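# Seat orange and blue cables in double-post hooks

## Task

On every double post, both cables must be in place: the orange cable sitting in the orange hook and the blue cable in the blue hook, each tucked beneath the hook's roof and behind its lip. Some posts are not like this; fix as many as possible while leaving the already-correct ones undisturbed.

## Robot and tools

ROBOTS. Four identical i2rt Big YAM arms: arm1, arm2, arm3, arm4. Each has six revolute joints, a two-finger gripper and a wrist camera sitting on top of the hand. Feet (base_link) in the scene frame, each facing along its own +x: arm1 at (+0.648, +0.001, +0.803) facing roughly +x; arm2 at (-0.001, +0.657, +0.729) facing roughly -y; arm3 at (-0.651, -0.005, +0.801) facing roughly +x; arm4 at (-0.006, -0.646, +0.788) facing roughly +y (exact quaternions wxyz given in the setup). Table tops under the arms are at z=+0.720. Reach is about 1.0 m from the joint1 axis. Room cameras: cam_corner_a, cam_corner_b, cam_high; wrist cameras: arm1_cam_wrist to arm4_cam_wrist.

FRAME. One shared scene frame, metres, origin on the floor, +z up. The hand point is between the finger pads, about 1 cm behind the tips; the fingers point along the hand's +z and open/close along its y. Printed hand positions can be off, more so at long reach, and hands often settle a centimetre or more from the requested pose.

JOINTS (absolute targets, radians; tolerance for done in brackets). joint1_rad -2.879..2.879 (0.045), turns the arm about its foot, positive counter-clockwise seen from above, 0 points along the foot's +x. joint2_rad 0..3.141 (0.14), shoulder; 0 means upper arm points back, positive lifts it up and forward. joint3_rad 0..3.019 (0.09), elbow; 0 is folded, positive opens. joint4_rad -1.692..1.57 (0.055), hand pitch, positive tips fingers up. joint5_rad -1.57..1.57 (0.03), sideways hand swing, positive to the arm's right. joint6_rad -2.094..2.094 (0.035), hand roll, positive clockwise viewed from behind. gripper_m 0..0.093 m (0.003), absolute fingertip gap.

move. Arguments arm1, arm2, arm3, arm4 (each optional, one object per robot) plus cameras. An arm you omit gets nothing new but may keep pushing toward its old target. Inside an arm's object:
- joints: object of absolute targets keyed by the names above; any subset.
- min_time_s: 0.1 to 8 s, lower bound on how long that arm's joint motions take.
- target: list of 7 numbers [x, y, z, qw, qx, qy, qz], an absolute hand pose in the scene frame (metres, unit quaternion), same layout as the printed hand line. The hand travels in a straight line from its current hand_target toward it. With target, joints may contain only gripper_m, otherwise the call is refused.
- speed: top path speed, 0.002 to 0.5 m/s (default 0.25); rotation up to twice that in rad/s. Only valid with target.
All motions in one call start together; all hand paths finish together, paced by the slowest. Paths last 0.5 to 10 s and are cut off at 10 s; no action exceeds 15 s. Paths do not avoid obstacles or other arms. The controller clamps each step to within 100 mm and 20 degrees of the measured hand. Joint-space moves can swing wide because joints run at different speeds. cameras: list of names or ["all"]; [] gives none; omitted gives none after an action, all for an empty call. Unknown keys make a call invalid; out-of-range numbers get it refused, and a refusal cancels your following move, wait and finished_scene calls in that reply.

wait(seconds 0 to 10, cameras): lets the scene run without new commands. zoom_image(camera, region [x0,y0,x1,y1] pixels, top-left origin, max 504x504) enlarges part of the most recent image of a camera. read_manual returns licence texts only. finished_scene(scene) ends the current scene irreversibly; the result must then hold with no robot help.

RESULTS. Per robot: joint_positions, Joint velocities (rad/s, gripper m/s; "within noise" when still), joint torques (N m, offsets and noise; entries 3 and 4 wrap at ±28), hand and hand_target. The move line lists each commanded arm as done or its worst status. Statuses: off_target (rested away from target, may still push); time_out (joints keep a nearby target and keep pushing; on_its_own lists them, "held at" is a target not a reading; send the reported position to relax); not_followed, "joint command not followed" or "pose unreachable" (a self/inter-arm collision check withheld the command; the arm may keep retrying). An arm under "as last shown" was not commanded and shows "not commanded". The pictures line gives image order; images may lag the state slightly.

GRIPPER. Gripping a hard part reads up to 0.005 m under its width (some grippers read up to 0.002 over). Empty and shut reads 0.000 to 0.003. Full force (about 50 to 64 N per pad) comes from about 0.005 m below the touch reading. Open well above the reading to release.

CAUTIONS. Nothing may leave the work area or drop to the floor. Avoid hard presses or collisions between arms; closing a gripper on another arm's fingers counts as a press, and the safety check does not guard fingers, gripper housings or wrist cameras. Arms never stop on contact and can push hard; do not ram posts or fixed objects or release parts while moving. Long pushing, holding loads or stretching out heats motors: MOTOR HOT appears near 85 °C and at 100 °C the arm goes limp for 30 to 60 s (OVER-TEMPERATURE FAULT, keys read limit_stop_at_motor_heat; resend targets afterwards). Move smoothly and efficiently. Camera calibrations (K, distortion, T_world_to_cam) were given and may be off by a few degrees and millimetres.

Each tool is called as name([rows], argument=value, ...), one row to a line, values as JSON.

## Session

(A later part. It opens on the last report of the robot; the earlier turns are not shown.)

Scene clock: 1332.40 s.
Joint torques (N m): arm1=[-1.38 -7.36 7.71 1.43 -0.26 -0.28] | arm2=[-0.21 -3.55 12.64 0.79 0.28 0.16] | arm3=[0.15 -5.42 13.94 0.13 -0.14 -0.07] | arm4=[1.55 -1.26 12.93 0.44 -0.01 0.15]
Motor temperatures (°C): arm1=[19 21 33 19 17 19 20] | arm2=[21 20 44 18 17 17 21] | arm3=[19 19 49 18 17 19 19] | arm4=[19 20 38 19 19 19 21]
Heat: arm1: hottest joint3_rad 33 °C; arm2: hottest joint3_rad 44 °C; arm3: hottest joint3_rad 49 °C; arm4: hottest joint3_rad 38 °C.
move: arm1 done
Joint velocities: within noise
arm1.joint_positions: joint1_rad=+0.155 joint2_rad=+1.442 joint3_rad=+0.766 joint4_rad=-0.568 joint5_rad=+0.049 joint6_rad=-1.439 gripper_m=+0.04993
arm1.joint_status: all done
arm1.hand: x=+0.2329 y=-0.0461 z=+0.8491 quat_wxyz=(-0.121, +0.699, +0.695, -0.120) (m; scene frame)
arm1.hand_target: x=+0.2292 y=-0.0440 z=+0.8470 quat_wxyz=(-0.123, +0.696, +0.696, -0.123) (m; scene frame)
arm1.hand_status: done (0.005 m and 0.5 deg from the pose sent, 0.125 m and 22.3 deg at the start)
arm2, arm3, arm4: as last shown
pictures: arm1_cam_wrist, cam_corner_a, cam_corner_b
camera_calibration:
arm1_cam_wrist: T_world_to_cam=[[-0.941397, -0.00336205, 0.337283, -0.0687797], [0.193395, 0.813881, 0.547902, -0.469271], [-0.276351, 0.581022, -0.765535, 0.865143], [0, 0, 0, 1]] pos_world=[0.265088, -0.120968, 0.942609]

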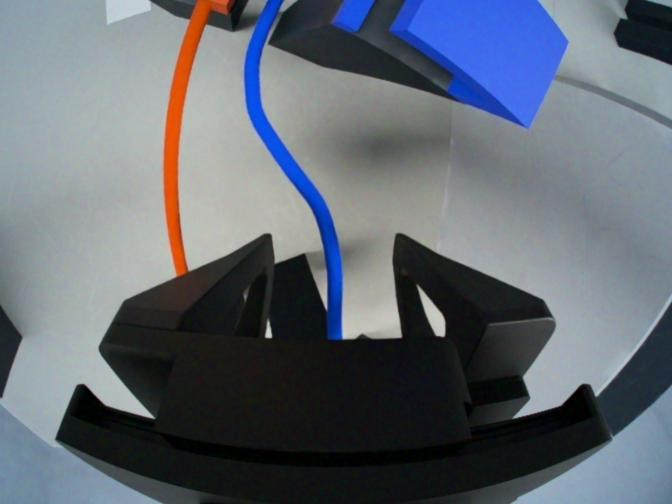

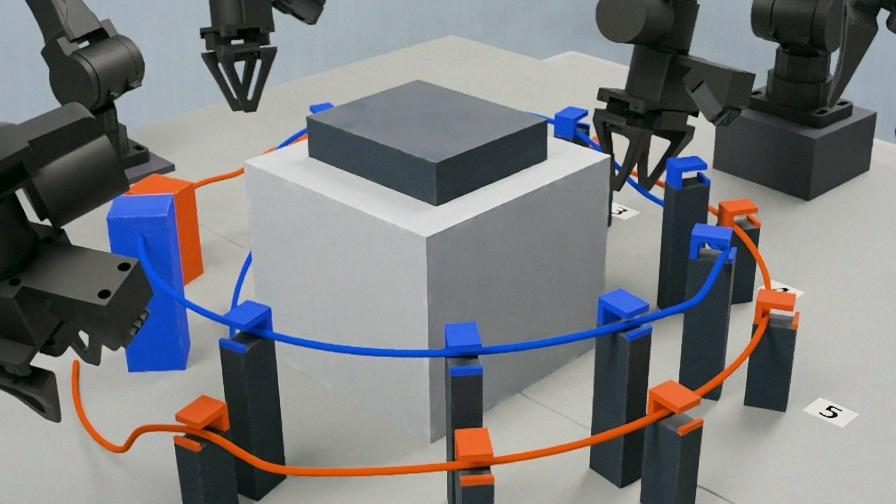

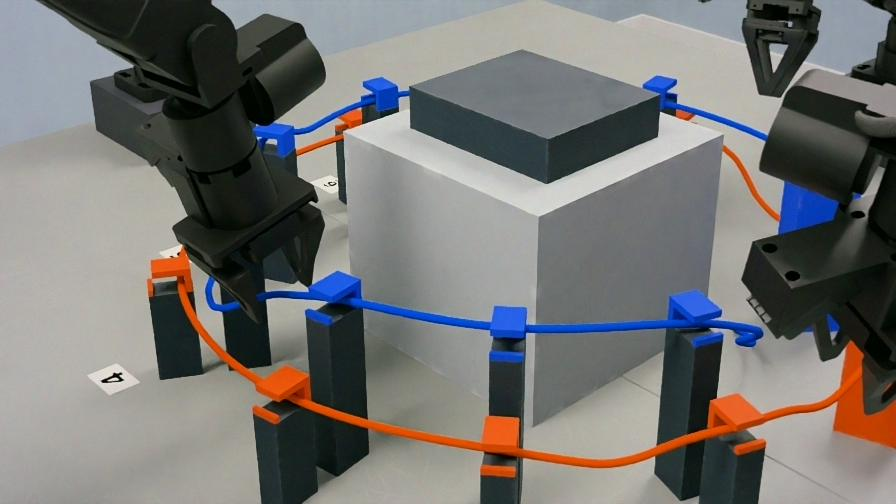

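move(arm1={"joints": {"gripper_m": 0.003}}, cameras=["arm1_cam_wrist", "cam_corner_b"])

zoom_image(camera="arm1_cam_wrist", region=[180, 0, 500, 330])

zoom_image(camera="cam_corner_b", region=[140, 100, 440, 400])

Scene clock: 1338.70 s.
Joint torques (N m): arm1=[-1.38 -7.36 7.71 1.43 -0.25 -0.24] | arm2=[-0.03 -3.6 12.6 0.8 0.28 0.16] | arm3=[0.21 -5.36 13.94 0.14 -0.13 -0.08] | arm4=[1.55 -1.2 12.86 0.53 -0.01 0.16]
Motor temperatures (°C): arm1=[19 21 33 19 17 19 20] | arm2=[21 20 44 18 17 17 21] | arm3=[19 19 50 18 17 19 19] | arm4=[19 20 38 19 19 19 21]
Heat: arm1: hottest joint3_rad 33 °C; arm2: hottest joint3_rad 44 °C; arm3: hottest joint3_rad 50 °C; arm4: hottest joint3_rad 38 °C.
move: arm1 done
Joint velocities: within noise
arm1.joint_positions: joint1_rad=+0.155 joint2_rad=+1.442 joint3_rad=+0.766 joint4_rad=-0.568 joint5_rad=+0.049 joint6_rad=-1.440 gripper_m=+0.00453
arm1.joint_status: all done
arm1.hand: x=+0.2329 y=-0.0461 z=+0.8491 quat_wxyz=(-0.121, +0.698, +0.695, -0.120) (m; scene frame)
arm1.hand_target: x=+0.2292 y=-0.0440 z=+0.8470 quat_wxyz=(-0.123, +0.696, +0.696, -0.123) (m; scene frame)
arm1.hand_status: not commanded
arm2, arm3, arm4: as last shown
pictures: arm1_cam_wrist, cam_corner_b
camera_calibration:
arm1_cam_wrist: T_world_to_cam=[[-0.941408, -0.00450105, 0.33724, -0.0687818], [0.192496, 0.813882, 0.548216, -0.469347], [-0.276941, 0.581013, -0.765329, 0.865132], [0, 0, 0, 1]] pos_world=[0.265187, -0.120969, 0.94261]

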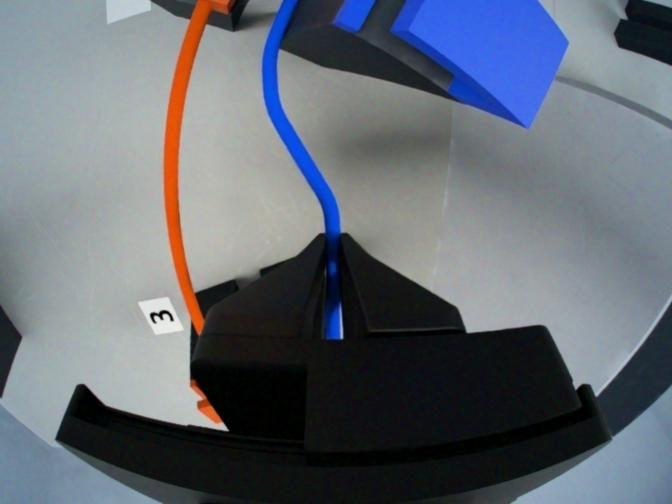

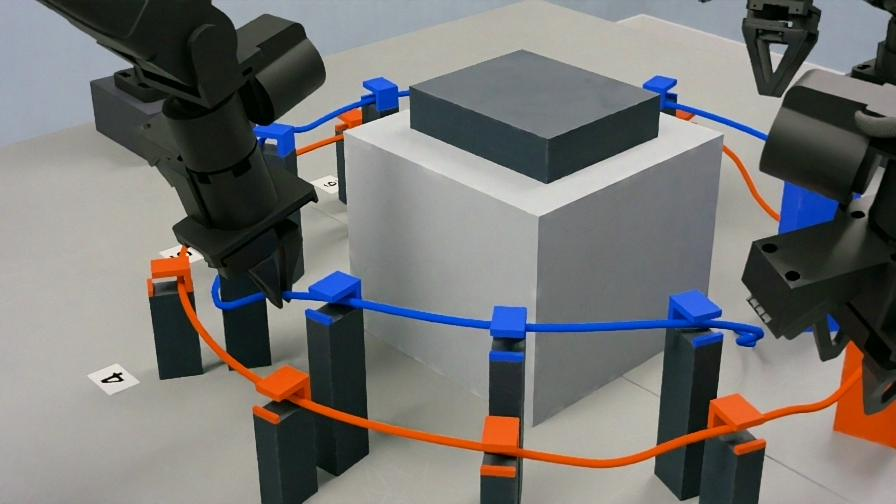

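Scaled by 1.527 from the camera's 672x504 image, which has a finer 960x720 frame.

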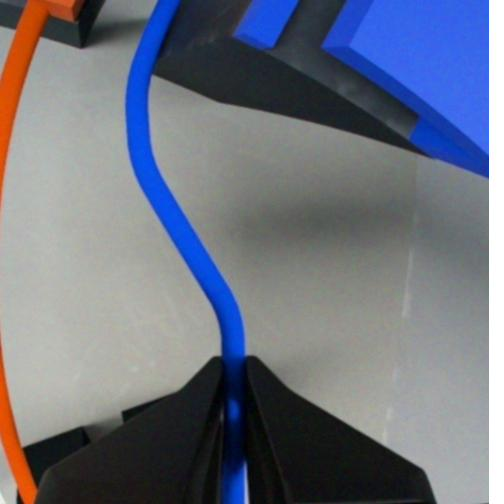

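Scaled by 1.680 from the camera's 896x504 image, which has a finer 1280x720 frame.

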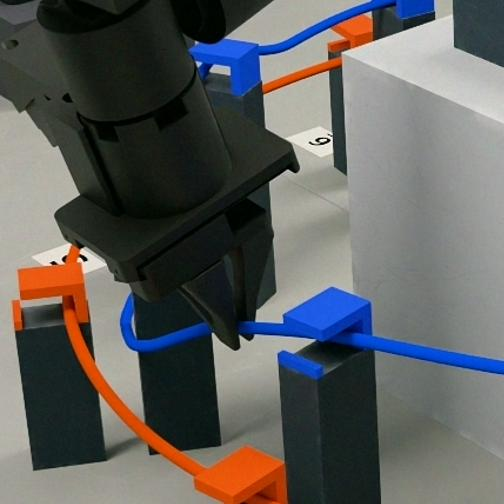

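move(arm1={"target": [0.240, -0.038, 0.882, 0.1228, -0.6964, -0.6964, 0.1228], "speed": 0.06}, cameras=["arm1_cam_wrist", "cam_corner_a", "cam_corner_b"])

zoom_image(camera="cam_corner_a", region=[620, 120, 780, 270])

zoom_image(camera="cam_corner_b", region=[140, 120, 390, 350])

Scene clock: 1398.57 s.
Joint torques (N m): arm1=[-1.44 -8.12 9.63 0.29 -0.25 -0.25] | arm2=[-0.09 -3.55 12.62 0.83 0.27 0.15] | arm3=[0.09 -5.42 13.96 0.13 -0.14 -0.07] | arm4=[1.79 -1.2 12.92 0.49 -0.01 0.16]
Motor temperatures (°C): arm1=[19 21 33 19 17 19 22] | arm2=[21 20 45 18 17 17 21] | arm3=[19 19 51 18 17 19 19] | arm4=[19 20 39 19 19 19 21]
Heat: arm1: hottest joint3_rad 33 °C; arm2: hottest joint3_rad 45 °C; arm3: hottest joint3_rad 51 °C; arm4: hottest joint3_rad 39 °C.
move: arm1 off_target
Joint velocities: within noise
arm1.joint_positions: joint1_rad=+0.144 joint2_rad=+1.367 joint3_rad=+0.766 joint4_rad=-0.652 joint5_rad=+0.045 joint6_rad=-1.451 gripper_m=+0.00442
arm1.joint_status: not commanded
arm1.hand: x=+0.2465 y=-0.0403 z=+0.8715 quat_wxyz=(-0.118, +0.698, +0.696, -0.116) (m; scene frame)
arm1.hand_target: x=+0.2401 y=-0.0380 z=+0.8819 quat_wxyz=(-0.123, +0.696, +0.696, -0.123) (m; scene frame)
arm1.hand_status: off_target (0.013 m and 1.0 deg from the pose sent, 0.035 m and 0.5 deg at the start)
arm2, arm3, arm4: as last shown
pictures: arm1_cam_wrist, cam_corner_a, cam_corner_b
camera_calibration:
arm1_cam_wrist: T_world_to_cam=[[-0.94448, -0.00551003, 0.328522, -0.0552669], [0.186803, 0.813537, 0.550692, -0.489665], [-0.270299, 0.581487, -0.76734, 0.882781], [0, 0, 0, 1]] pos_world=[0.277888, -0.115269, 0.965205]

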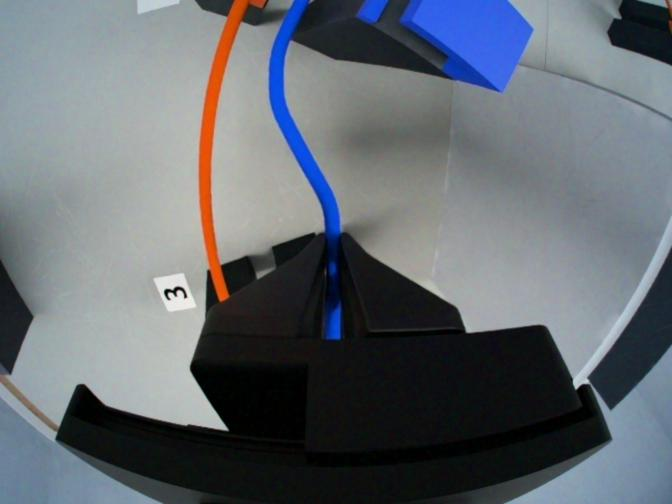

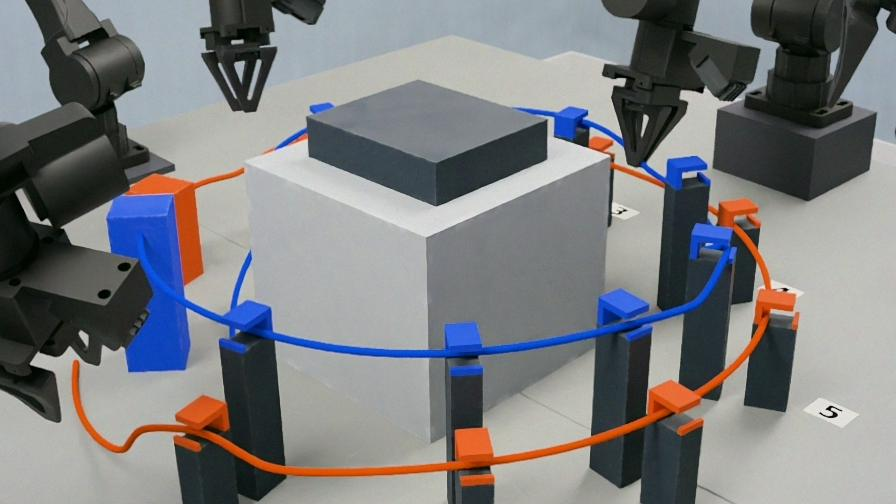

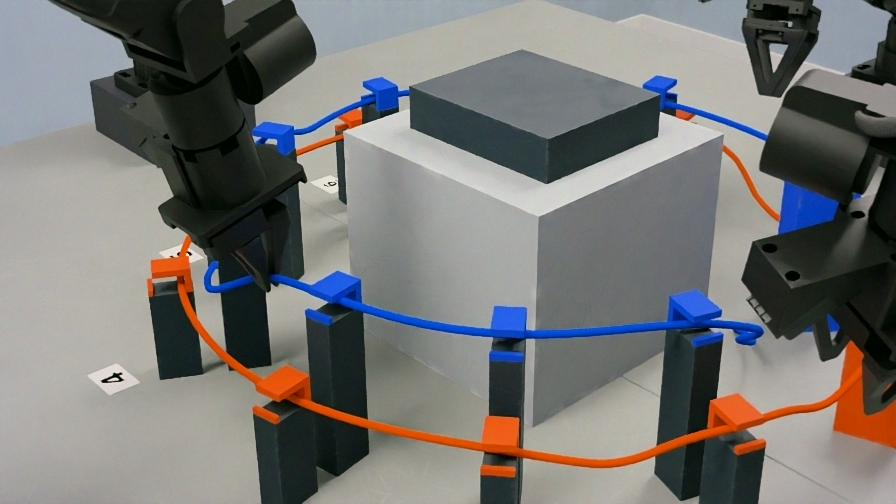

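Scaled by 3.150 from the camera's 896x504 image, which has a finer 1280x720 frame.

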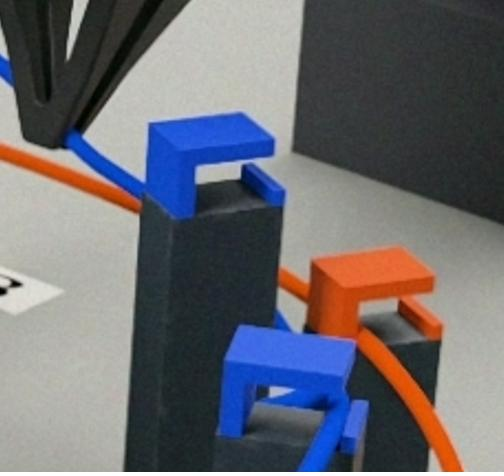

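Scaled by 2.016 from the camera's 896x504 image, which has a finer 1280x720 frame.

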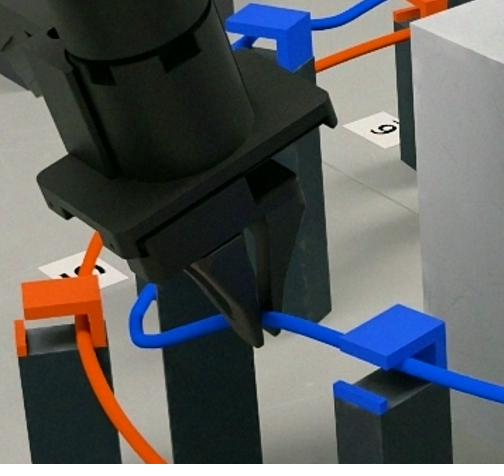

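move(arm1={"target": [0.2520, -0.0310, 0.922, 0.1228, -0.6964, -0.6964, 0.1228], "speed": 0.06}, cameras=["arm1_cam_wrist", "cam_corner_a", "cam_corner_b"])

zoom_image(camera="cam_corner_a", region=[620, 120, 780, 270])

zoom_image(camera="cam_corner_b", region=[140, 120, 390, 350])

Scene clock: 1405.50 s.
Joint torques (N m): arm1=[-1.49 -7.36 12.36 0.21 -0.21 -0.29] | arm2=[-0.03 -3.6 12.62 0.81 0.28 0.15] | arm3=[0.15 -5.36 13.94 0.16 -0.14 -0.07] | arm4=[1.61 -1.14 12.88 0.46 -0.01 0.17]
Motor temperatures (°C): arm1=[19 21 33 19 17 19 22] | arm2=[21 20 45 18 17 17 21] | arm3=[19 19 51 18 17 19 19] | arm4=[19 20 39 19 19 19 21]
Heat: arm1: hottest joint3_rad 33 °C; arm2: hottest joint3_rad 45 °C; arm3: hottest joint3_rad 51 °C; arm4: hottest joint3_rad 39 °C.
move: arm1 off_target
Joint velocities: within noise
arm1.joint_positions: joint1_rad=+0.127 joint2_rad=+1.273 joint3_rad=+0.775 joint4_rad=-0.780 joint5_rad=+0.039 joint6_rad=-1.467 gripper_m=+0.00442
arm1.joint_status: not commanded
arm1.hand: x=+0.2678 y=-0.0324 z=+0.9003 quat_wxyz=(-0.109, +0.700, +0.698, -0.107) (m; scene frame)
arm1.hand_target: x=+0.2527 y=-0.0309 z=+0.9220 quat_wxyz=(-0.123, +0.696, +0.696, -0.123) (m; scene frame)
arm1.hand_status: off_target (0.027 m and 2.4 deg from the pose sent, 0.052 m and 1.0 deg at the start)
arm2, arm3, arm4: as last shown
pictures: arm1_cam_wrist, cam_corner_a, cam_corner_b
camera_calibration:
arm1_cam_wrist: T_world_to_cam=[[-0.952646, -0.00640812, 0.304014, -0.0203485], [0.172196, 0.81266, 0.556716, -0.517449], [-0.250628, 0.582703, -0.773074, 0.906035], [0, 0, 0, 1]] pos_world=[0.296795, -0.107569, 0.99469]

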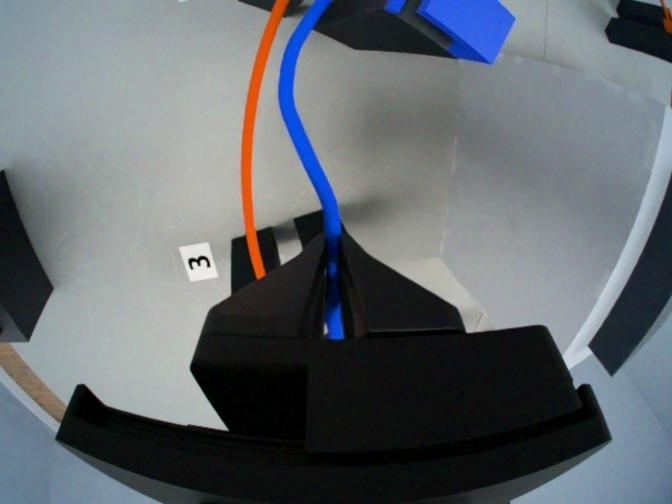

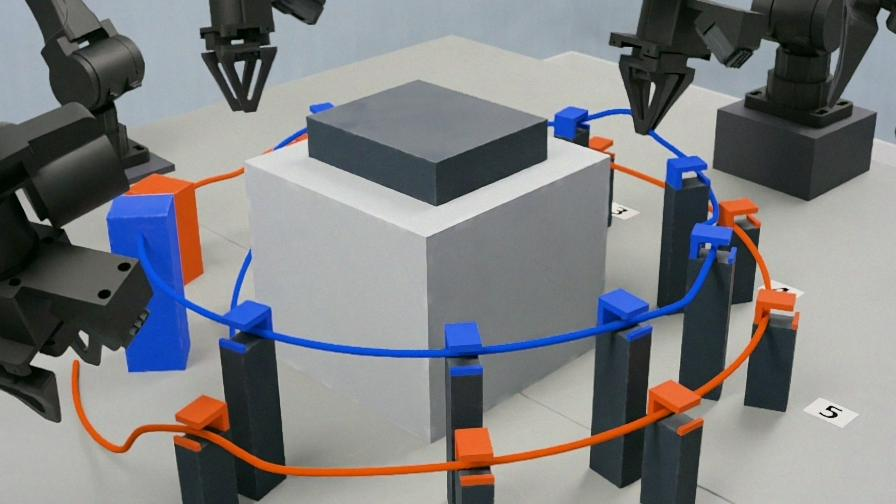

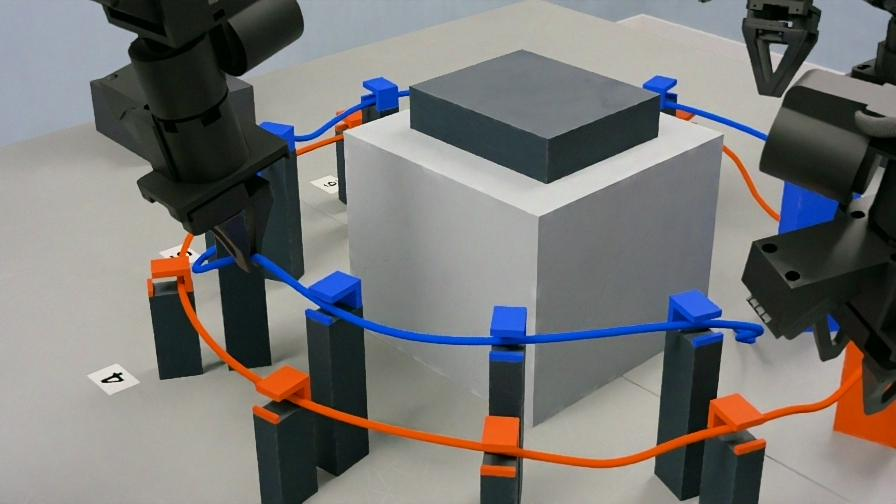

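Scaled by 3.150 from the camera's 896x504 image, which has a finer 1280x720 frame.

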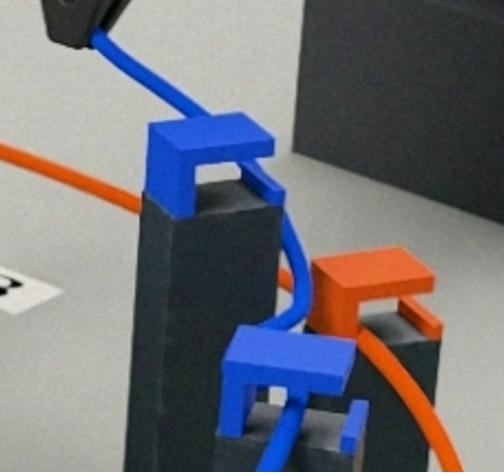

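Scaled by 2.016 from the camera's 896x504 image, which has a finer 1280x720 frame.

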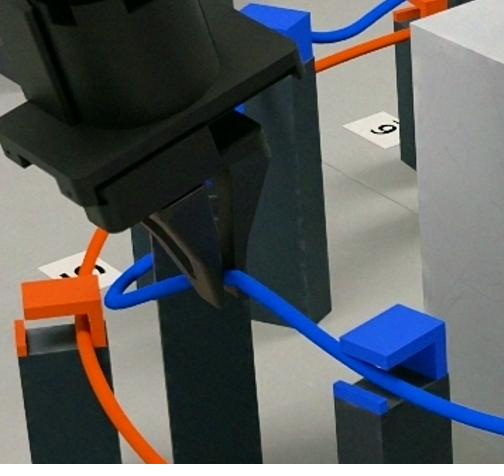

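zoom_image(camera="cam_corner_b", region=[290, 250, 390, 340])

zoom_image(camera="cam_corner_b", region=[460, 290, 760, 380])

zoom_image(camera="cam_corner_a", region=[660, 150, 760, 250])

Scaled by 5.040 from the camera's 896x504 image, which has a finer 1280x720 frame.

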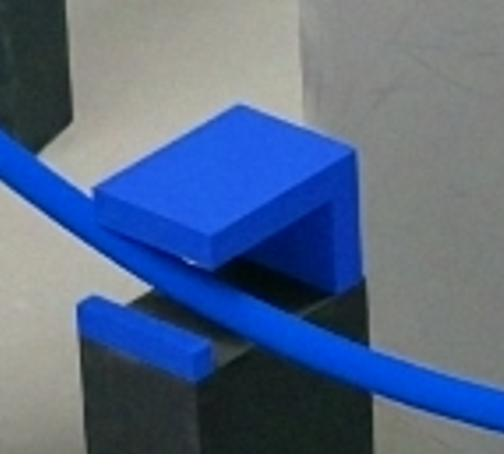

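Scaled by 1.680 from the camera's 896x504 image, which has a finer 1280x720 frame.

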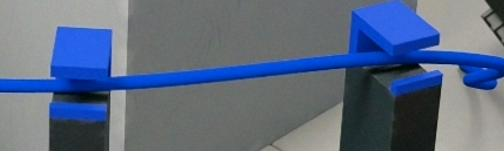

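Scaled by 5.040 from the camera's 896x504 image, which has a finer 1280x720 frame.

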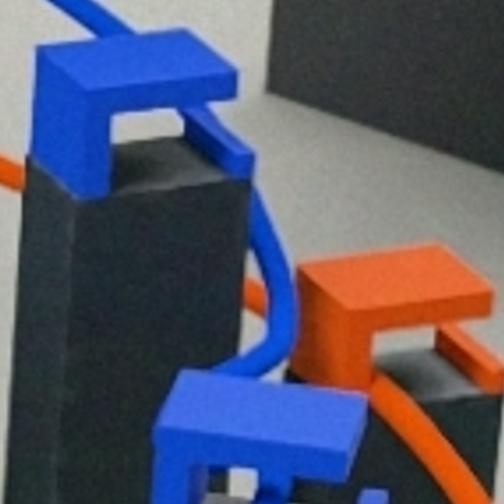

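move(arm1={"target": [0.2430, -0.0040, 0.947, 0.1228, -0.6964, -0.6964, 0.1228], "speed": 0.06}, cameras=["arm1_cam_wrist", "cam_corner_a", "cam_corner_b"])

zoom_image(camera="cam_corner_a", region=[660, 150, 760, 250])

zoom_image(camera="cam_corner_b", region=[140, 120, 390, 350])

zoom_image(camera="arm1_cam_wrist", region=[200, 0, 520, 250])

Scene clock: 1434.13 s.
Joint torques (N m): arm1=[-2.14 -7.41 12.92 0.18 0.11 -0.33] | arm2=[-0.03 -3.66 12.67 0.76 0.28 0.15] | arm3=[0.21 -5.42 13.94 0.13 -0.14 -0.07] | arm4=[1.55 -1.2 12.92 0.46 -0.02 0.15]
Motor temperatures (°C): arm1=[19 21 33 19 17 19 22] | arm2=[21 20 45 18 17 17 21] | arm3=[19 19 52 18 17 19 19] | arm4=[19 20 39 19 19 19 21]
Heat: arm1: hottest joint3_rad 33 °C; arm2: hottest joint3_rad 45 °C; arm3: hottest joint3_rad 52 °C; arm4: hottest joint3_rad 39 °C.
move: arm1 off_target
Joint velocities: within noise
arm1.joint_positions: joint1_rad=+0.057 joint2_rad=+1.263 joint3_rad=+0.835 joint4_rad=-0.852 joint5_rad=+0.005 joint6_rad=-1.538 gripper_m=+0.00442
arm1.joint_status: not commanded
arm1.hand: x=+0.2590 y=-0.0115 z=+0.9237 quat_wxyz=(-0.104, +0.698, +0.700, -0.110) (m; scene frame)
arm1.hand_target: x=+0.2439 y=-0.0041 z=+0.9471 quat_wxyz=(-0.123, +0.696, +0.696, -0.123) (m; scene frame)
arm1.hand_status: off_target (0.029 m and 2.7 deg from the pose sent, 0.060 m and 2.4 deg at the start)
arm2.joint_positions: joint1_rad=+0.371 joint2_rad=+0.997 joint3_rad=+0.703 joint4_rad=-1.083 joint5_rad=+0.210 joint6_rad=-0.945 gripper_m=+0.04991
arm2.joint_status: not commanded
arm2.hand: x=+0.0591 y=+0.3761 z=+0.8678 quat_wxyz=(+0.042, -0.151, -0.978, +0.138) (m; scene frame)
arm2.hand_target: x=+0.0662 y=+0.3628 z=+0.8898 quat_wxyz=(+0.031, -0.153, -0.975, +0.159) (m; scene frame)
arm2.hand_status: not commanded
arm3, arm4: as last shown
pictures: arm1_cam_wrist, cam_corner_a, cam_corner_b
camera_calibration:
arm1_cam_wrist: T_world_to_cam=[[-0.953754, -0.010205, 0.300415, -0.0320638], [0.163909, 0.820104, 0.548236, -0.535923], [-0.251966, 0.572123, -0.780505, 0.916871], [0, 0, 0, 1]] pos_world=[0.288282, -0.085378, 1.01907]

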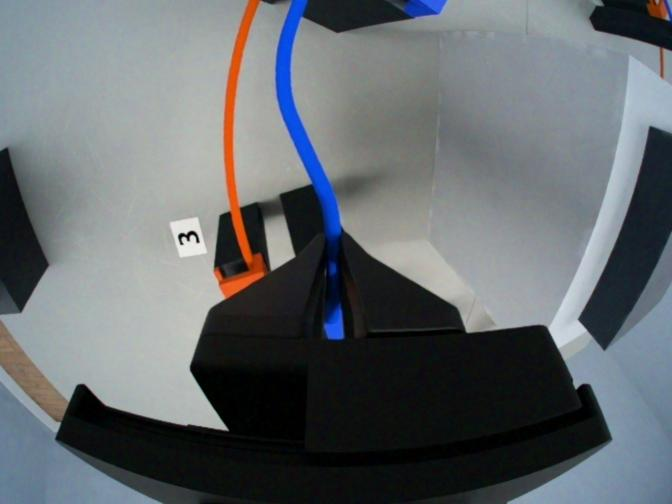

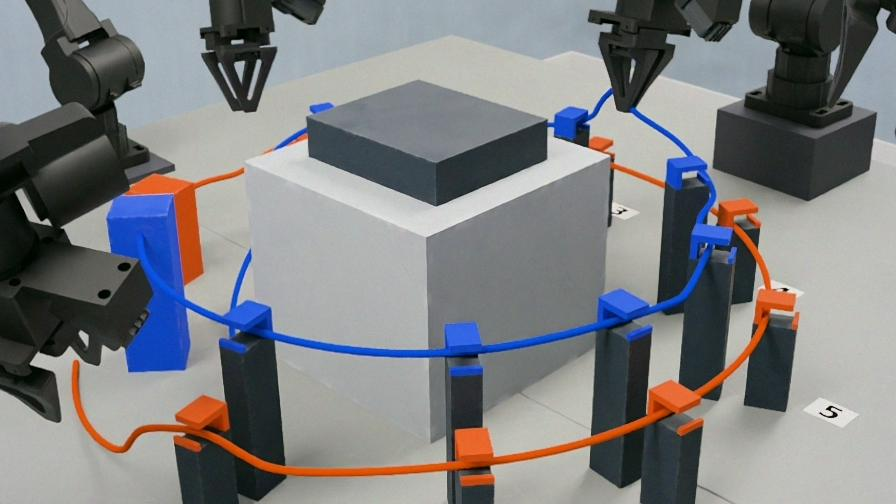

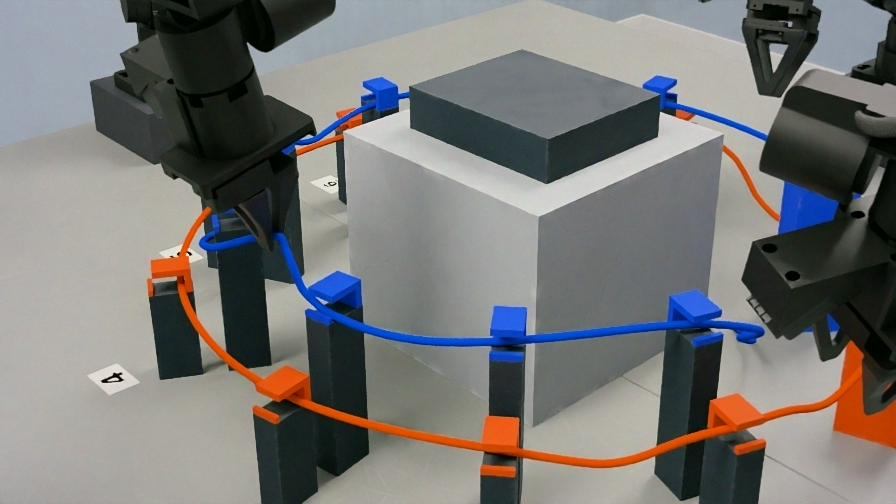

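Scaled by 5.040 from the camera's 896x504 image, which has a finer 1280x720 frame.

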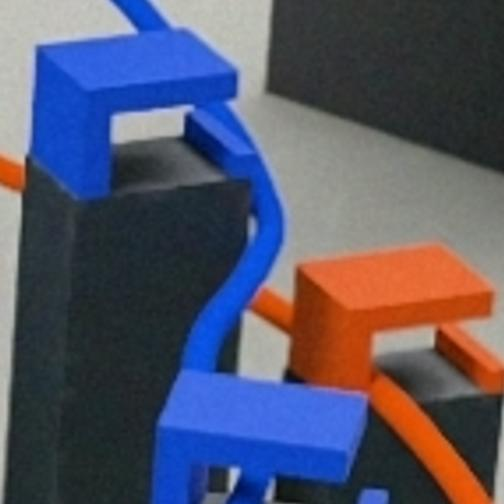

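Scaled by 2.016 from the camera's 896x504 image, which has a finer 1280x720 frame.

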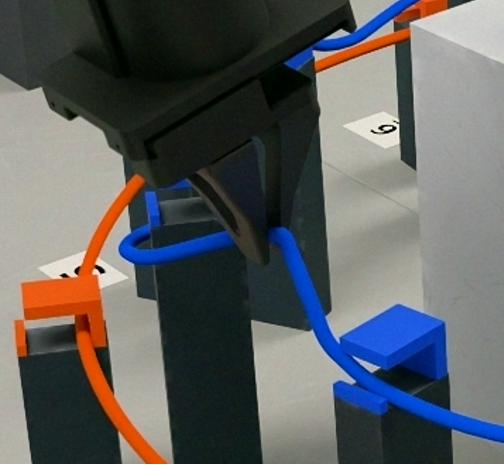

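Scaled by 1.575 from the camera's 672x504 image, which has a finer 960x720 frame.

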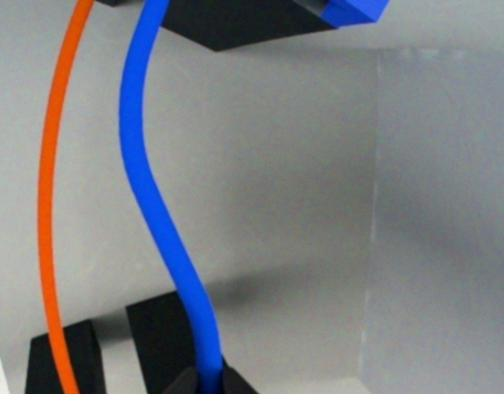

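zoom_image(camera="cam_corner_b", region=[280, 220, 400, 340])

Scaled by 4.200 from the camera's 896x504 image, which has a finer 1280x720 frame.

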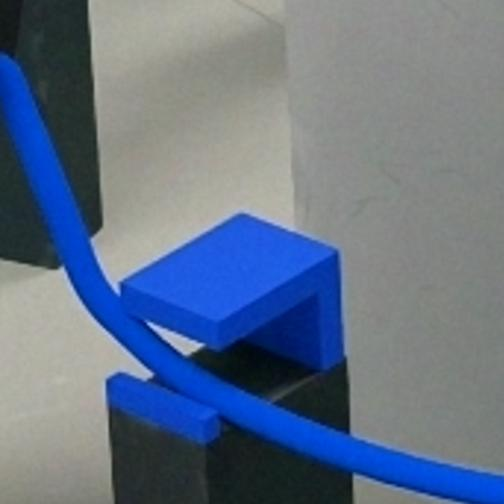

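move(arm1={"target": [0.2310, -0.0435, 0.852, 0.1228, -0.6964, -0.6964, 0.1228], "speed": 0.15}, cameras=["arm1_cam_wrist", "cam_corner_a", "cam_corner_b"])

zoom_image(camera="cam_corner_b", region=[190, 220, 400, 340])

zoom_image(camera="arm1_cam_wrist", region=[200, 0, 520, 330])

Scene clock: 1496.73 s.
Joint torques (N m): arm1=[-0.09 -7.12 7.88 1.54 0.05 -0.05] | arm2=[-0.09 -3.49 12.64 0.81 0.28 0.15] | arm3=[0.15 -5.3 13.93 0.13 -0.14 -0.08] | arm4=[1.85 -1.14 12.9 0.51 -0.01 0.16]
Motor temperatures (°C): arm1=[19 20 37 19 17 19 23] | arm2=[21 20 46 18 17 17 21] | arm3=[19 19 53 18 17 19 18] | arm4=[19 20 39 19 19 19 20]
Heat: arm1: hottest joint3_rad 37 °C; arm2: hottest joint3_rad 46 °C; arm3: hottest joint3_rad 53 °C; arm4: hottest joint3_rad 39 °C.
move: arm1 done
Joint velocities: within noise
arm1.joint_positions: joint1_rad=+0.139 joint2_rad=+1.426 joint3_rad=+0.766 joint4_rad=-0.585 joint5_rad=+0.042 joint6_rad=-1.464 gripper_m=+0.00442
arm1.joint_status: not commanded
arm1.hand: x=+0.2350 y=-0.0402 z=+0.8540 quat_wxyz=(-0.120, +0.695, +0.699, -0.119) (m; scene frame)
arm1.hand_target: x=+0.2311 y=-0.0434 z=+0.8522 quat_wxyz=(-0.123, +0.696, +0.696, -0.123) (m; scene frame)
arm1.hand_status: done (0.006 m and 0.6 deg from the pose sent, 0.083 m and 2.7 deg at the start)
arm2, arm4: as last shown
arm3.joint_positions: joint1_rad=-0.209 joint2_rad=+0.923 joint3_rad=+0.424 joint4_rad=-0.766 joint5_rad=-0.219 joint6_rad=+0.956 gripper_m=+0.05487
arm3.joint_status: not commanded
arm3.hand: x=-0.3924 y=-0.0295 z=+0.8555 quat_wxyz=(-0.096, -0.540, -0.822, -0.152) (m; scene frame)
arm3.hand_target: x=-0.3727 y=-0.0367 z=+0.8797 quat_wxyz=(-0.123, -0.532, -0.822, -0.161) (m; scene frame)
arm3.hand_status: not commanded
pictures: arm1_cam_wrist, cam_corner_a, cam_corner_b
camera_calibration:
arm1_cam_wrist: T_world_to_cam=[[-0.942018, -0.013401, 0.335294, -0.0670516], [0.184068, 0.814824, 0.54971, -0.476386], [-0.280572, 0.579553, -0.765112, 0.866611], [0, 0, 0, 1]] pos_world=[0.267671, -0.114975, 0.947411]

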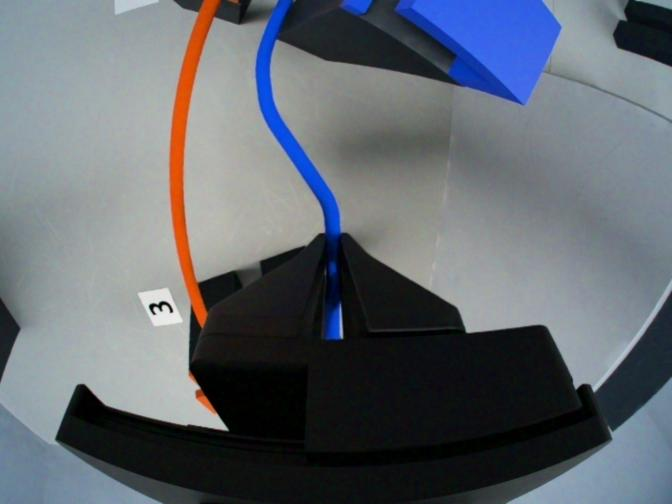

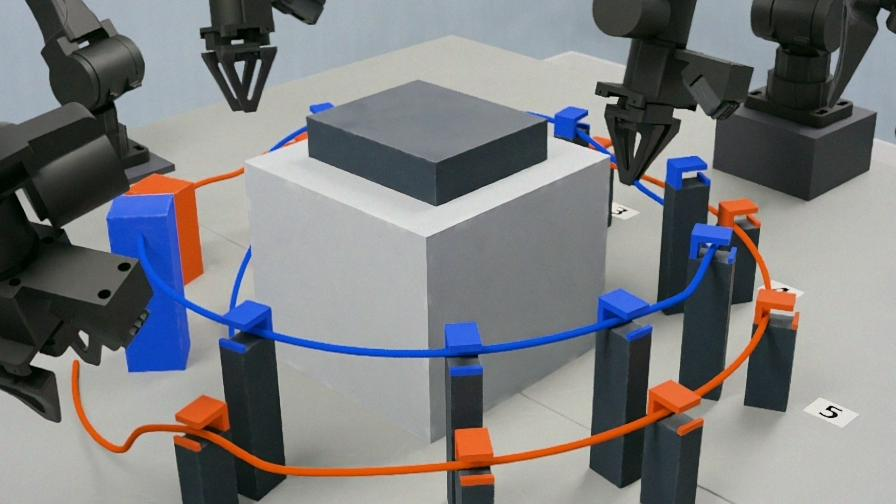

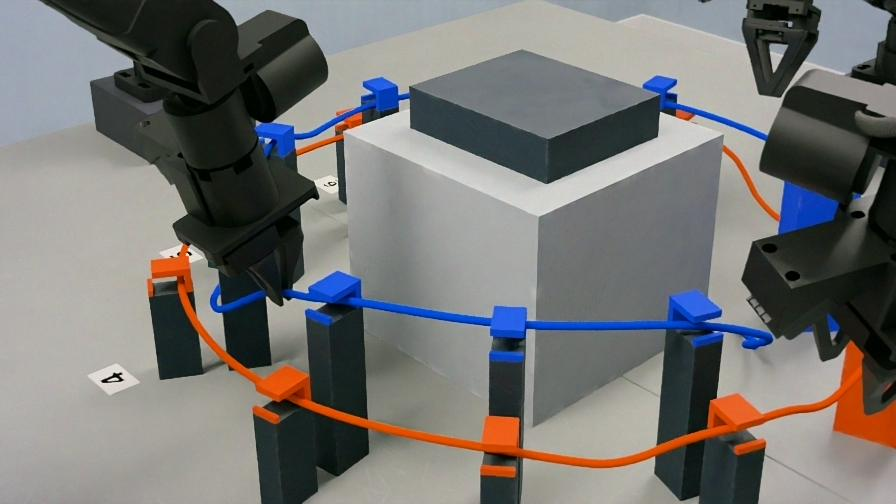

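Scaled by 2.400 from the camera's 896x504 image, which has a finer 1280x720 frame.

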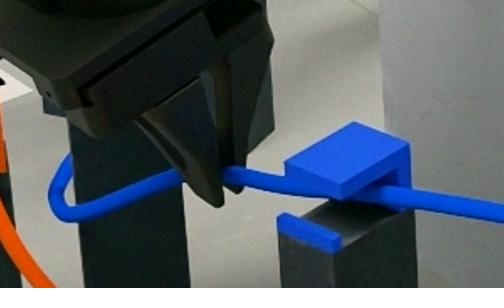

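Scaled by 1.527 from the camera's 672x504 image, which has a finer 960x720 frame.

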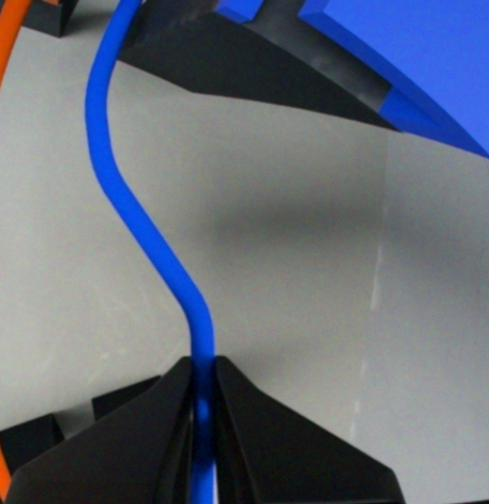

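move(arm1={"joints": {"gripper_m": 0.05}}, cameras=[])

move(arm1={"target": [0.280, -0.046, 0.915, 0.0831, 0.7262, 0.6067, -0.3124], "speed": 0.2}, cameras=["arm1_cam_wrist", "cam_corner_a", "cam_corner_b"])

zoom_image(camera="arm1_cam_wrist", region=[180, 0, 500, 330])

zoom_image(camera="cam_corner_b", region=[140, 120, 390, 350])

Scene clock: 1505.07 s.
Joint torques (N m): arm1=[-0.15 -7.18 7.88 1.47 0.05 -0.03] | arm2=[-0.09 -3.72 12.63 0.79 0.28 0.14] | arm3=[0.15 -5.3 13.93 0.13 -0.14 -0.07] | arm4=[1.67 -1.49 12.93 0.49 -0.01 0.17]
Motor temperatures (°C): arm1=[19 20 36 19 17 19 23] | arm2=[21 20 46 18 17 17 20] | arm3=[19 19 53 18 17 19 18] | arm4=[19 20 39 19 19 19 20]
Heat: arm1: hottest joint3_rad 36 °C; arm2: hottest joint3_rad 46 °C; arm3: hottest joint3_rad 53 °C; arm4: hottest joint3_rad 39 °C.
move: arm1 done
Joint velocities: arm1=[within noise] | arm2=[within noise] | arm3=[-0.015 -0.005 0.012 0.007 0.051 -0.168 0] | arm4=[within noise]
arm1.joint_positions: joint1_rad=+0.139 joint2_rad=+1.426 joint3_rad=+0.766 joint4_rad=-0.585 joint5_rad=+0.042 joint6_rad=-1.464 gripper_m=+0.04988
arm1.joint_status: all done
arm1.hand: x=+0.2349 y=-0.0402 z=+0.8540 quat_wxyz=(-0.120, +0.695, +0.699, -0.119) (m; scene frame)
arm1.hand_target: x=+0.2310 y=-0.0434 z=+0.8522 quat_wxyz=(-0.123, +0.696, +0.696, -0.123) (m; scene frame)
arm1.hand_status: not commanded
arm2, arm3: as last shown
arm4.joint_positions: joint1_rad=-0.352 joint2_rad=+0.756 joint3_rad=+0.957 joint4_rad=-1.474 joint5_rad=-0.276 joint6_rad=+0.669 gripper_m=+0.04989
arm4.joint_status: not commanded
arm4.hand: x=+0.0320 y=-0.4031 z=+1.0706 quat_wxyz=(+0.024, +0.284, -0.939, -0.193) (m; scene frame)
arm4.hand_target: x=+0.0300 y=-0.4002 z=+1.0799 quat_wxyz=(+0.022, +0.284, -0.938, -0.196) (m; scene frame)
arm4.hand_status: not commanded
pictures: none
No camera images: "cameras" was empty.

Scene clock: 1507.20 s.
Joint torques (N m): arm1=[-1.38 -6.53 8.28 0.23 -0.69 -0.04] | arm2=[-0.09 -3.49 12.63 0.84 0.28 0.15] | arm3=[0.15 -5.3 13.94 0.13 -0.14 -0.08] | arm4=[1.61 -1.38 12.92 0.47 -0.01 0.15]
Motor temperatures (°C): arm1=[19 20 36 19 17 19 23] | arm2=[21 20 46 18 17 17 20] | arm3=[19 19 53 18 17 19 18] | arm4=[19 20 39 19 19 19 20]
Heat: arm1: hottest joint3_rad 36 °C; arm2: hottest joint3_rad 46 °C; arm3: hottest joint3_rad 53 °C; arm4: hottest joint3_rad 39 °C.
move: arm1 done
Joint velocities: within noise
arm1.joint_positions: joint1_rad=-0.096 joint2_rad=+1.237 joint3_rad=+0.695 joint4_rad=-0.688 joint5_rad=-0.562 joint6_rad=-1.425 gripper_m=+0.04995
arm1.joint_status: not commanded
arm1.hand: x=+0.2781 y=-0.0482 z=+0.9122 quat_wxyz=(+0.081, +0.721, +0.614, -0.312) (m; scene frame)
arm1.hand_target: x=+0.2799 y=-0.0460 z=+0.9149 quat_wxyz=(+0.083, +0.726, +0.607, -0.312) (m; scene frame)
arm1.hand_status: done (0.004 m and 1.1 deg from the pose sent, 0.076 m and 34.1 deg at the start)
arm2, arm3, arm4: as last shown
pictures: arm1_cam_wrist, cam_corner_a, cam_corner_b
camera_calibration:
arm1_cam_wrist: T_world_to_cam=[[-0.934625, 0.227717, 0.273169, 0.0201163], [0.240318, 0.970605, 0.0131194, -0.0285131], [-0.262151, 0.0779091, -0.961877, 1.07806], [0, 0, 0, 1]] pos_world=[0.308269, -0.0608968, 1.03184]

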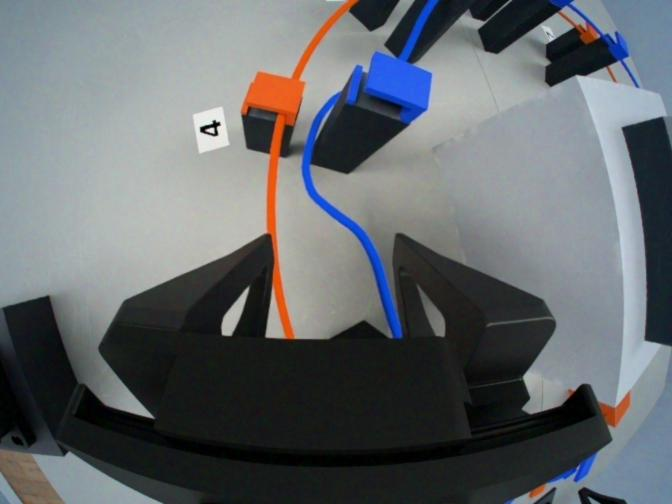

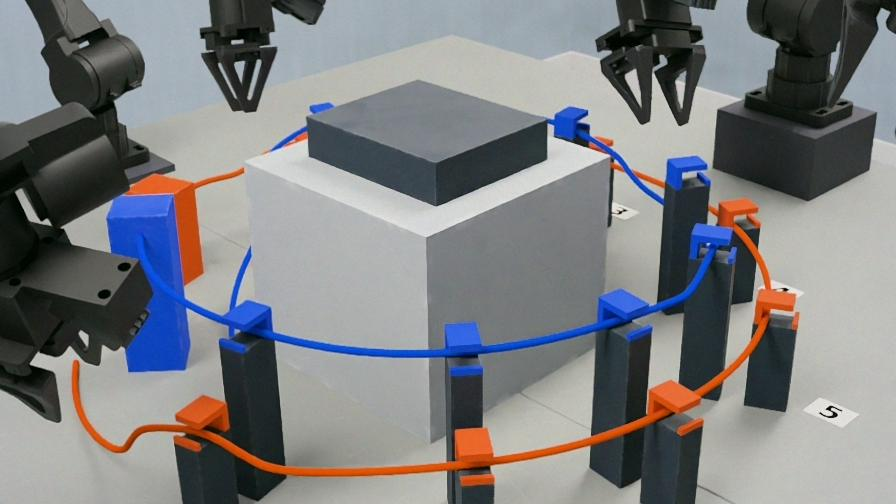

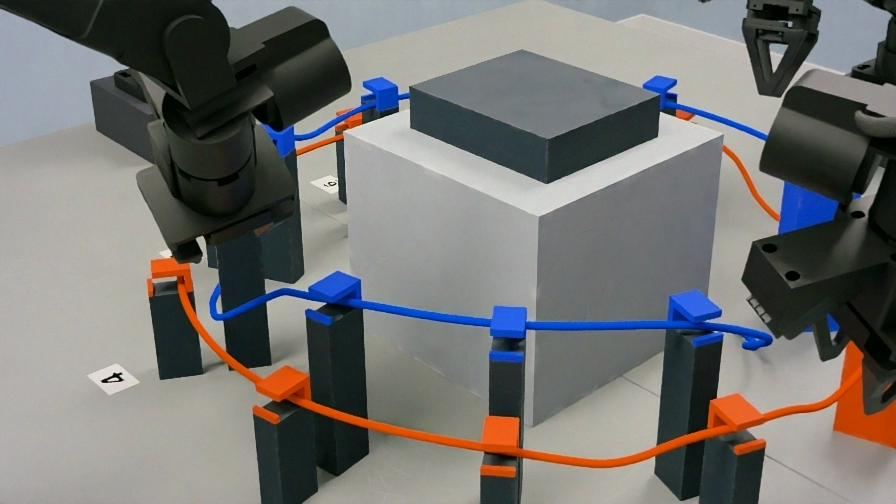

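Scaled by 1.527 from the camera's 672x504 image, which has a finer 960x720 frame.

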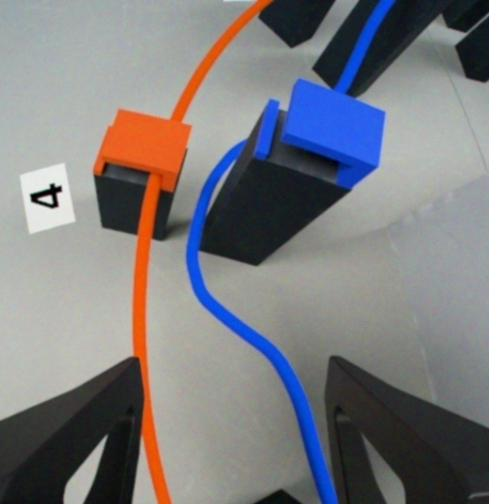

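Scaled by 2.016 from the camera's 896x504 image, which has a finer 1280x720 frame.

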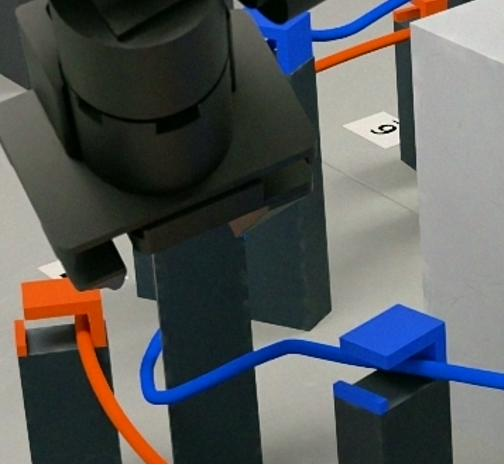

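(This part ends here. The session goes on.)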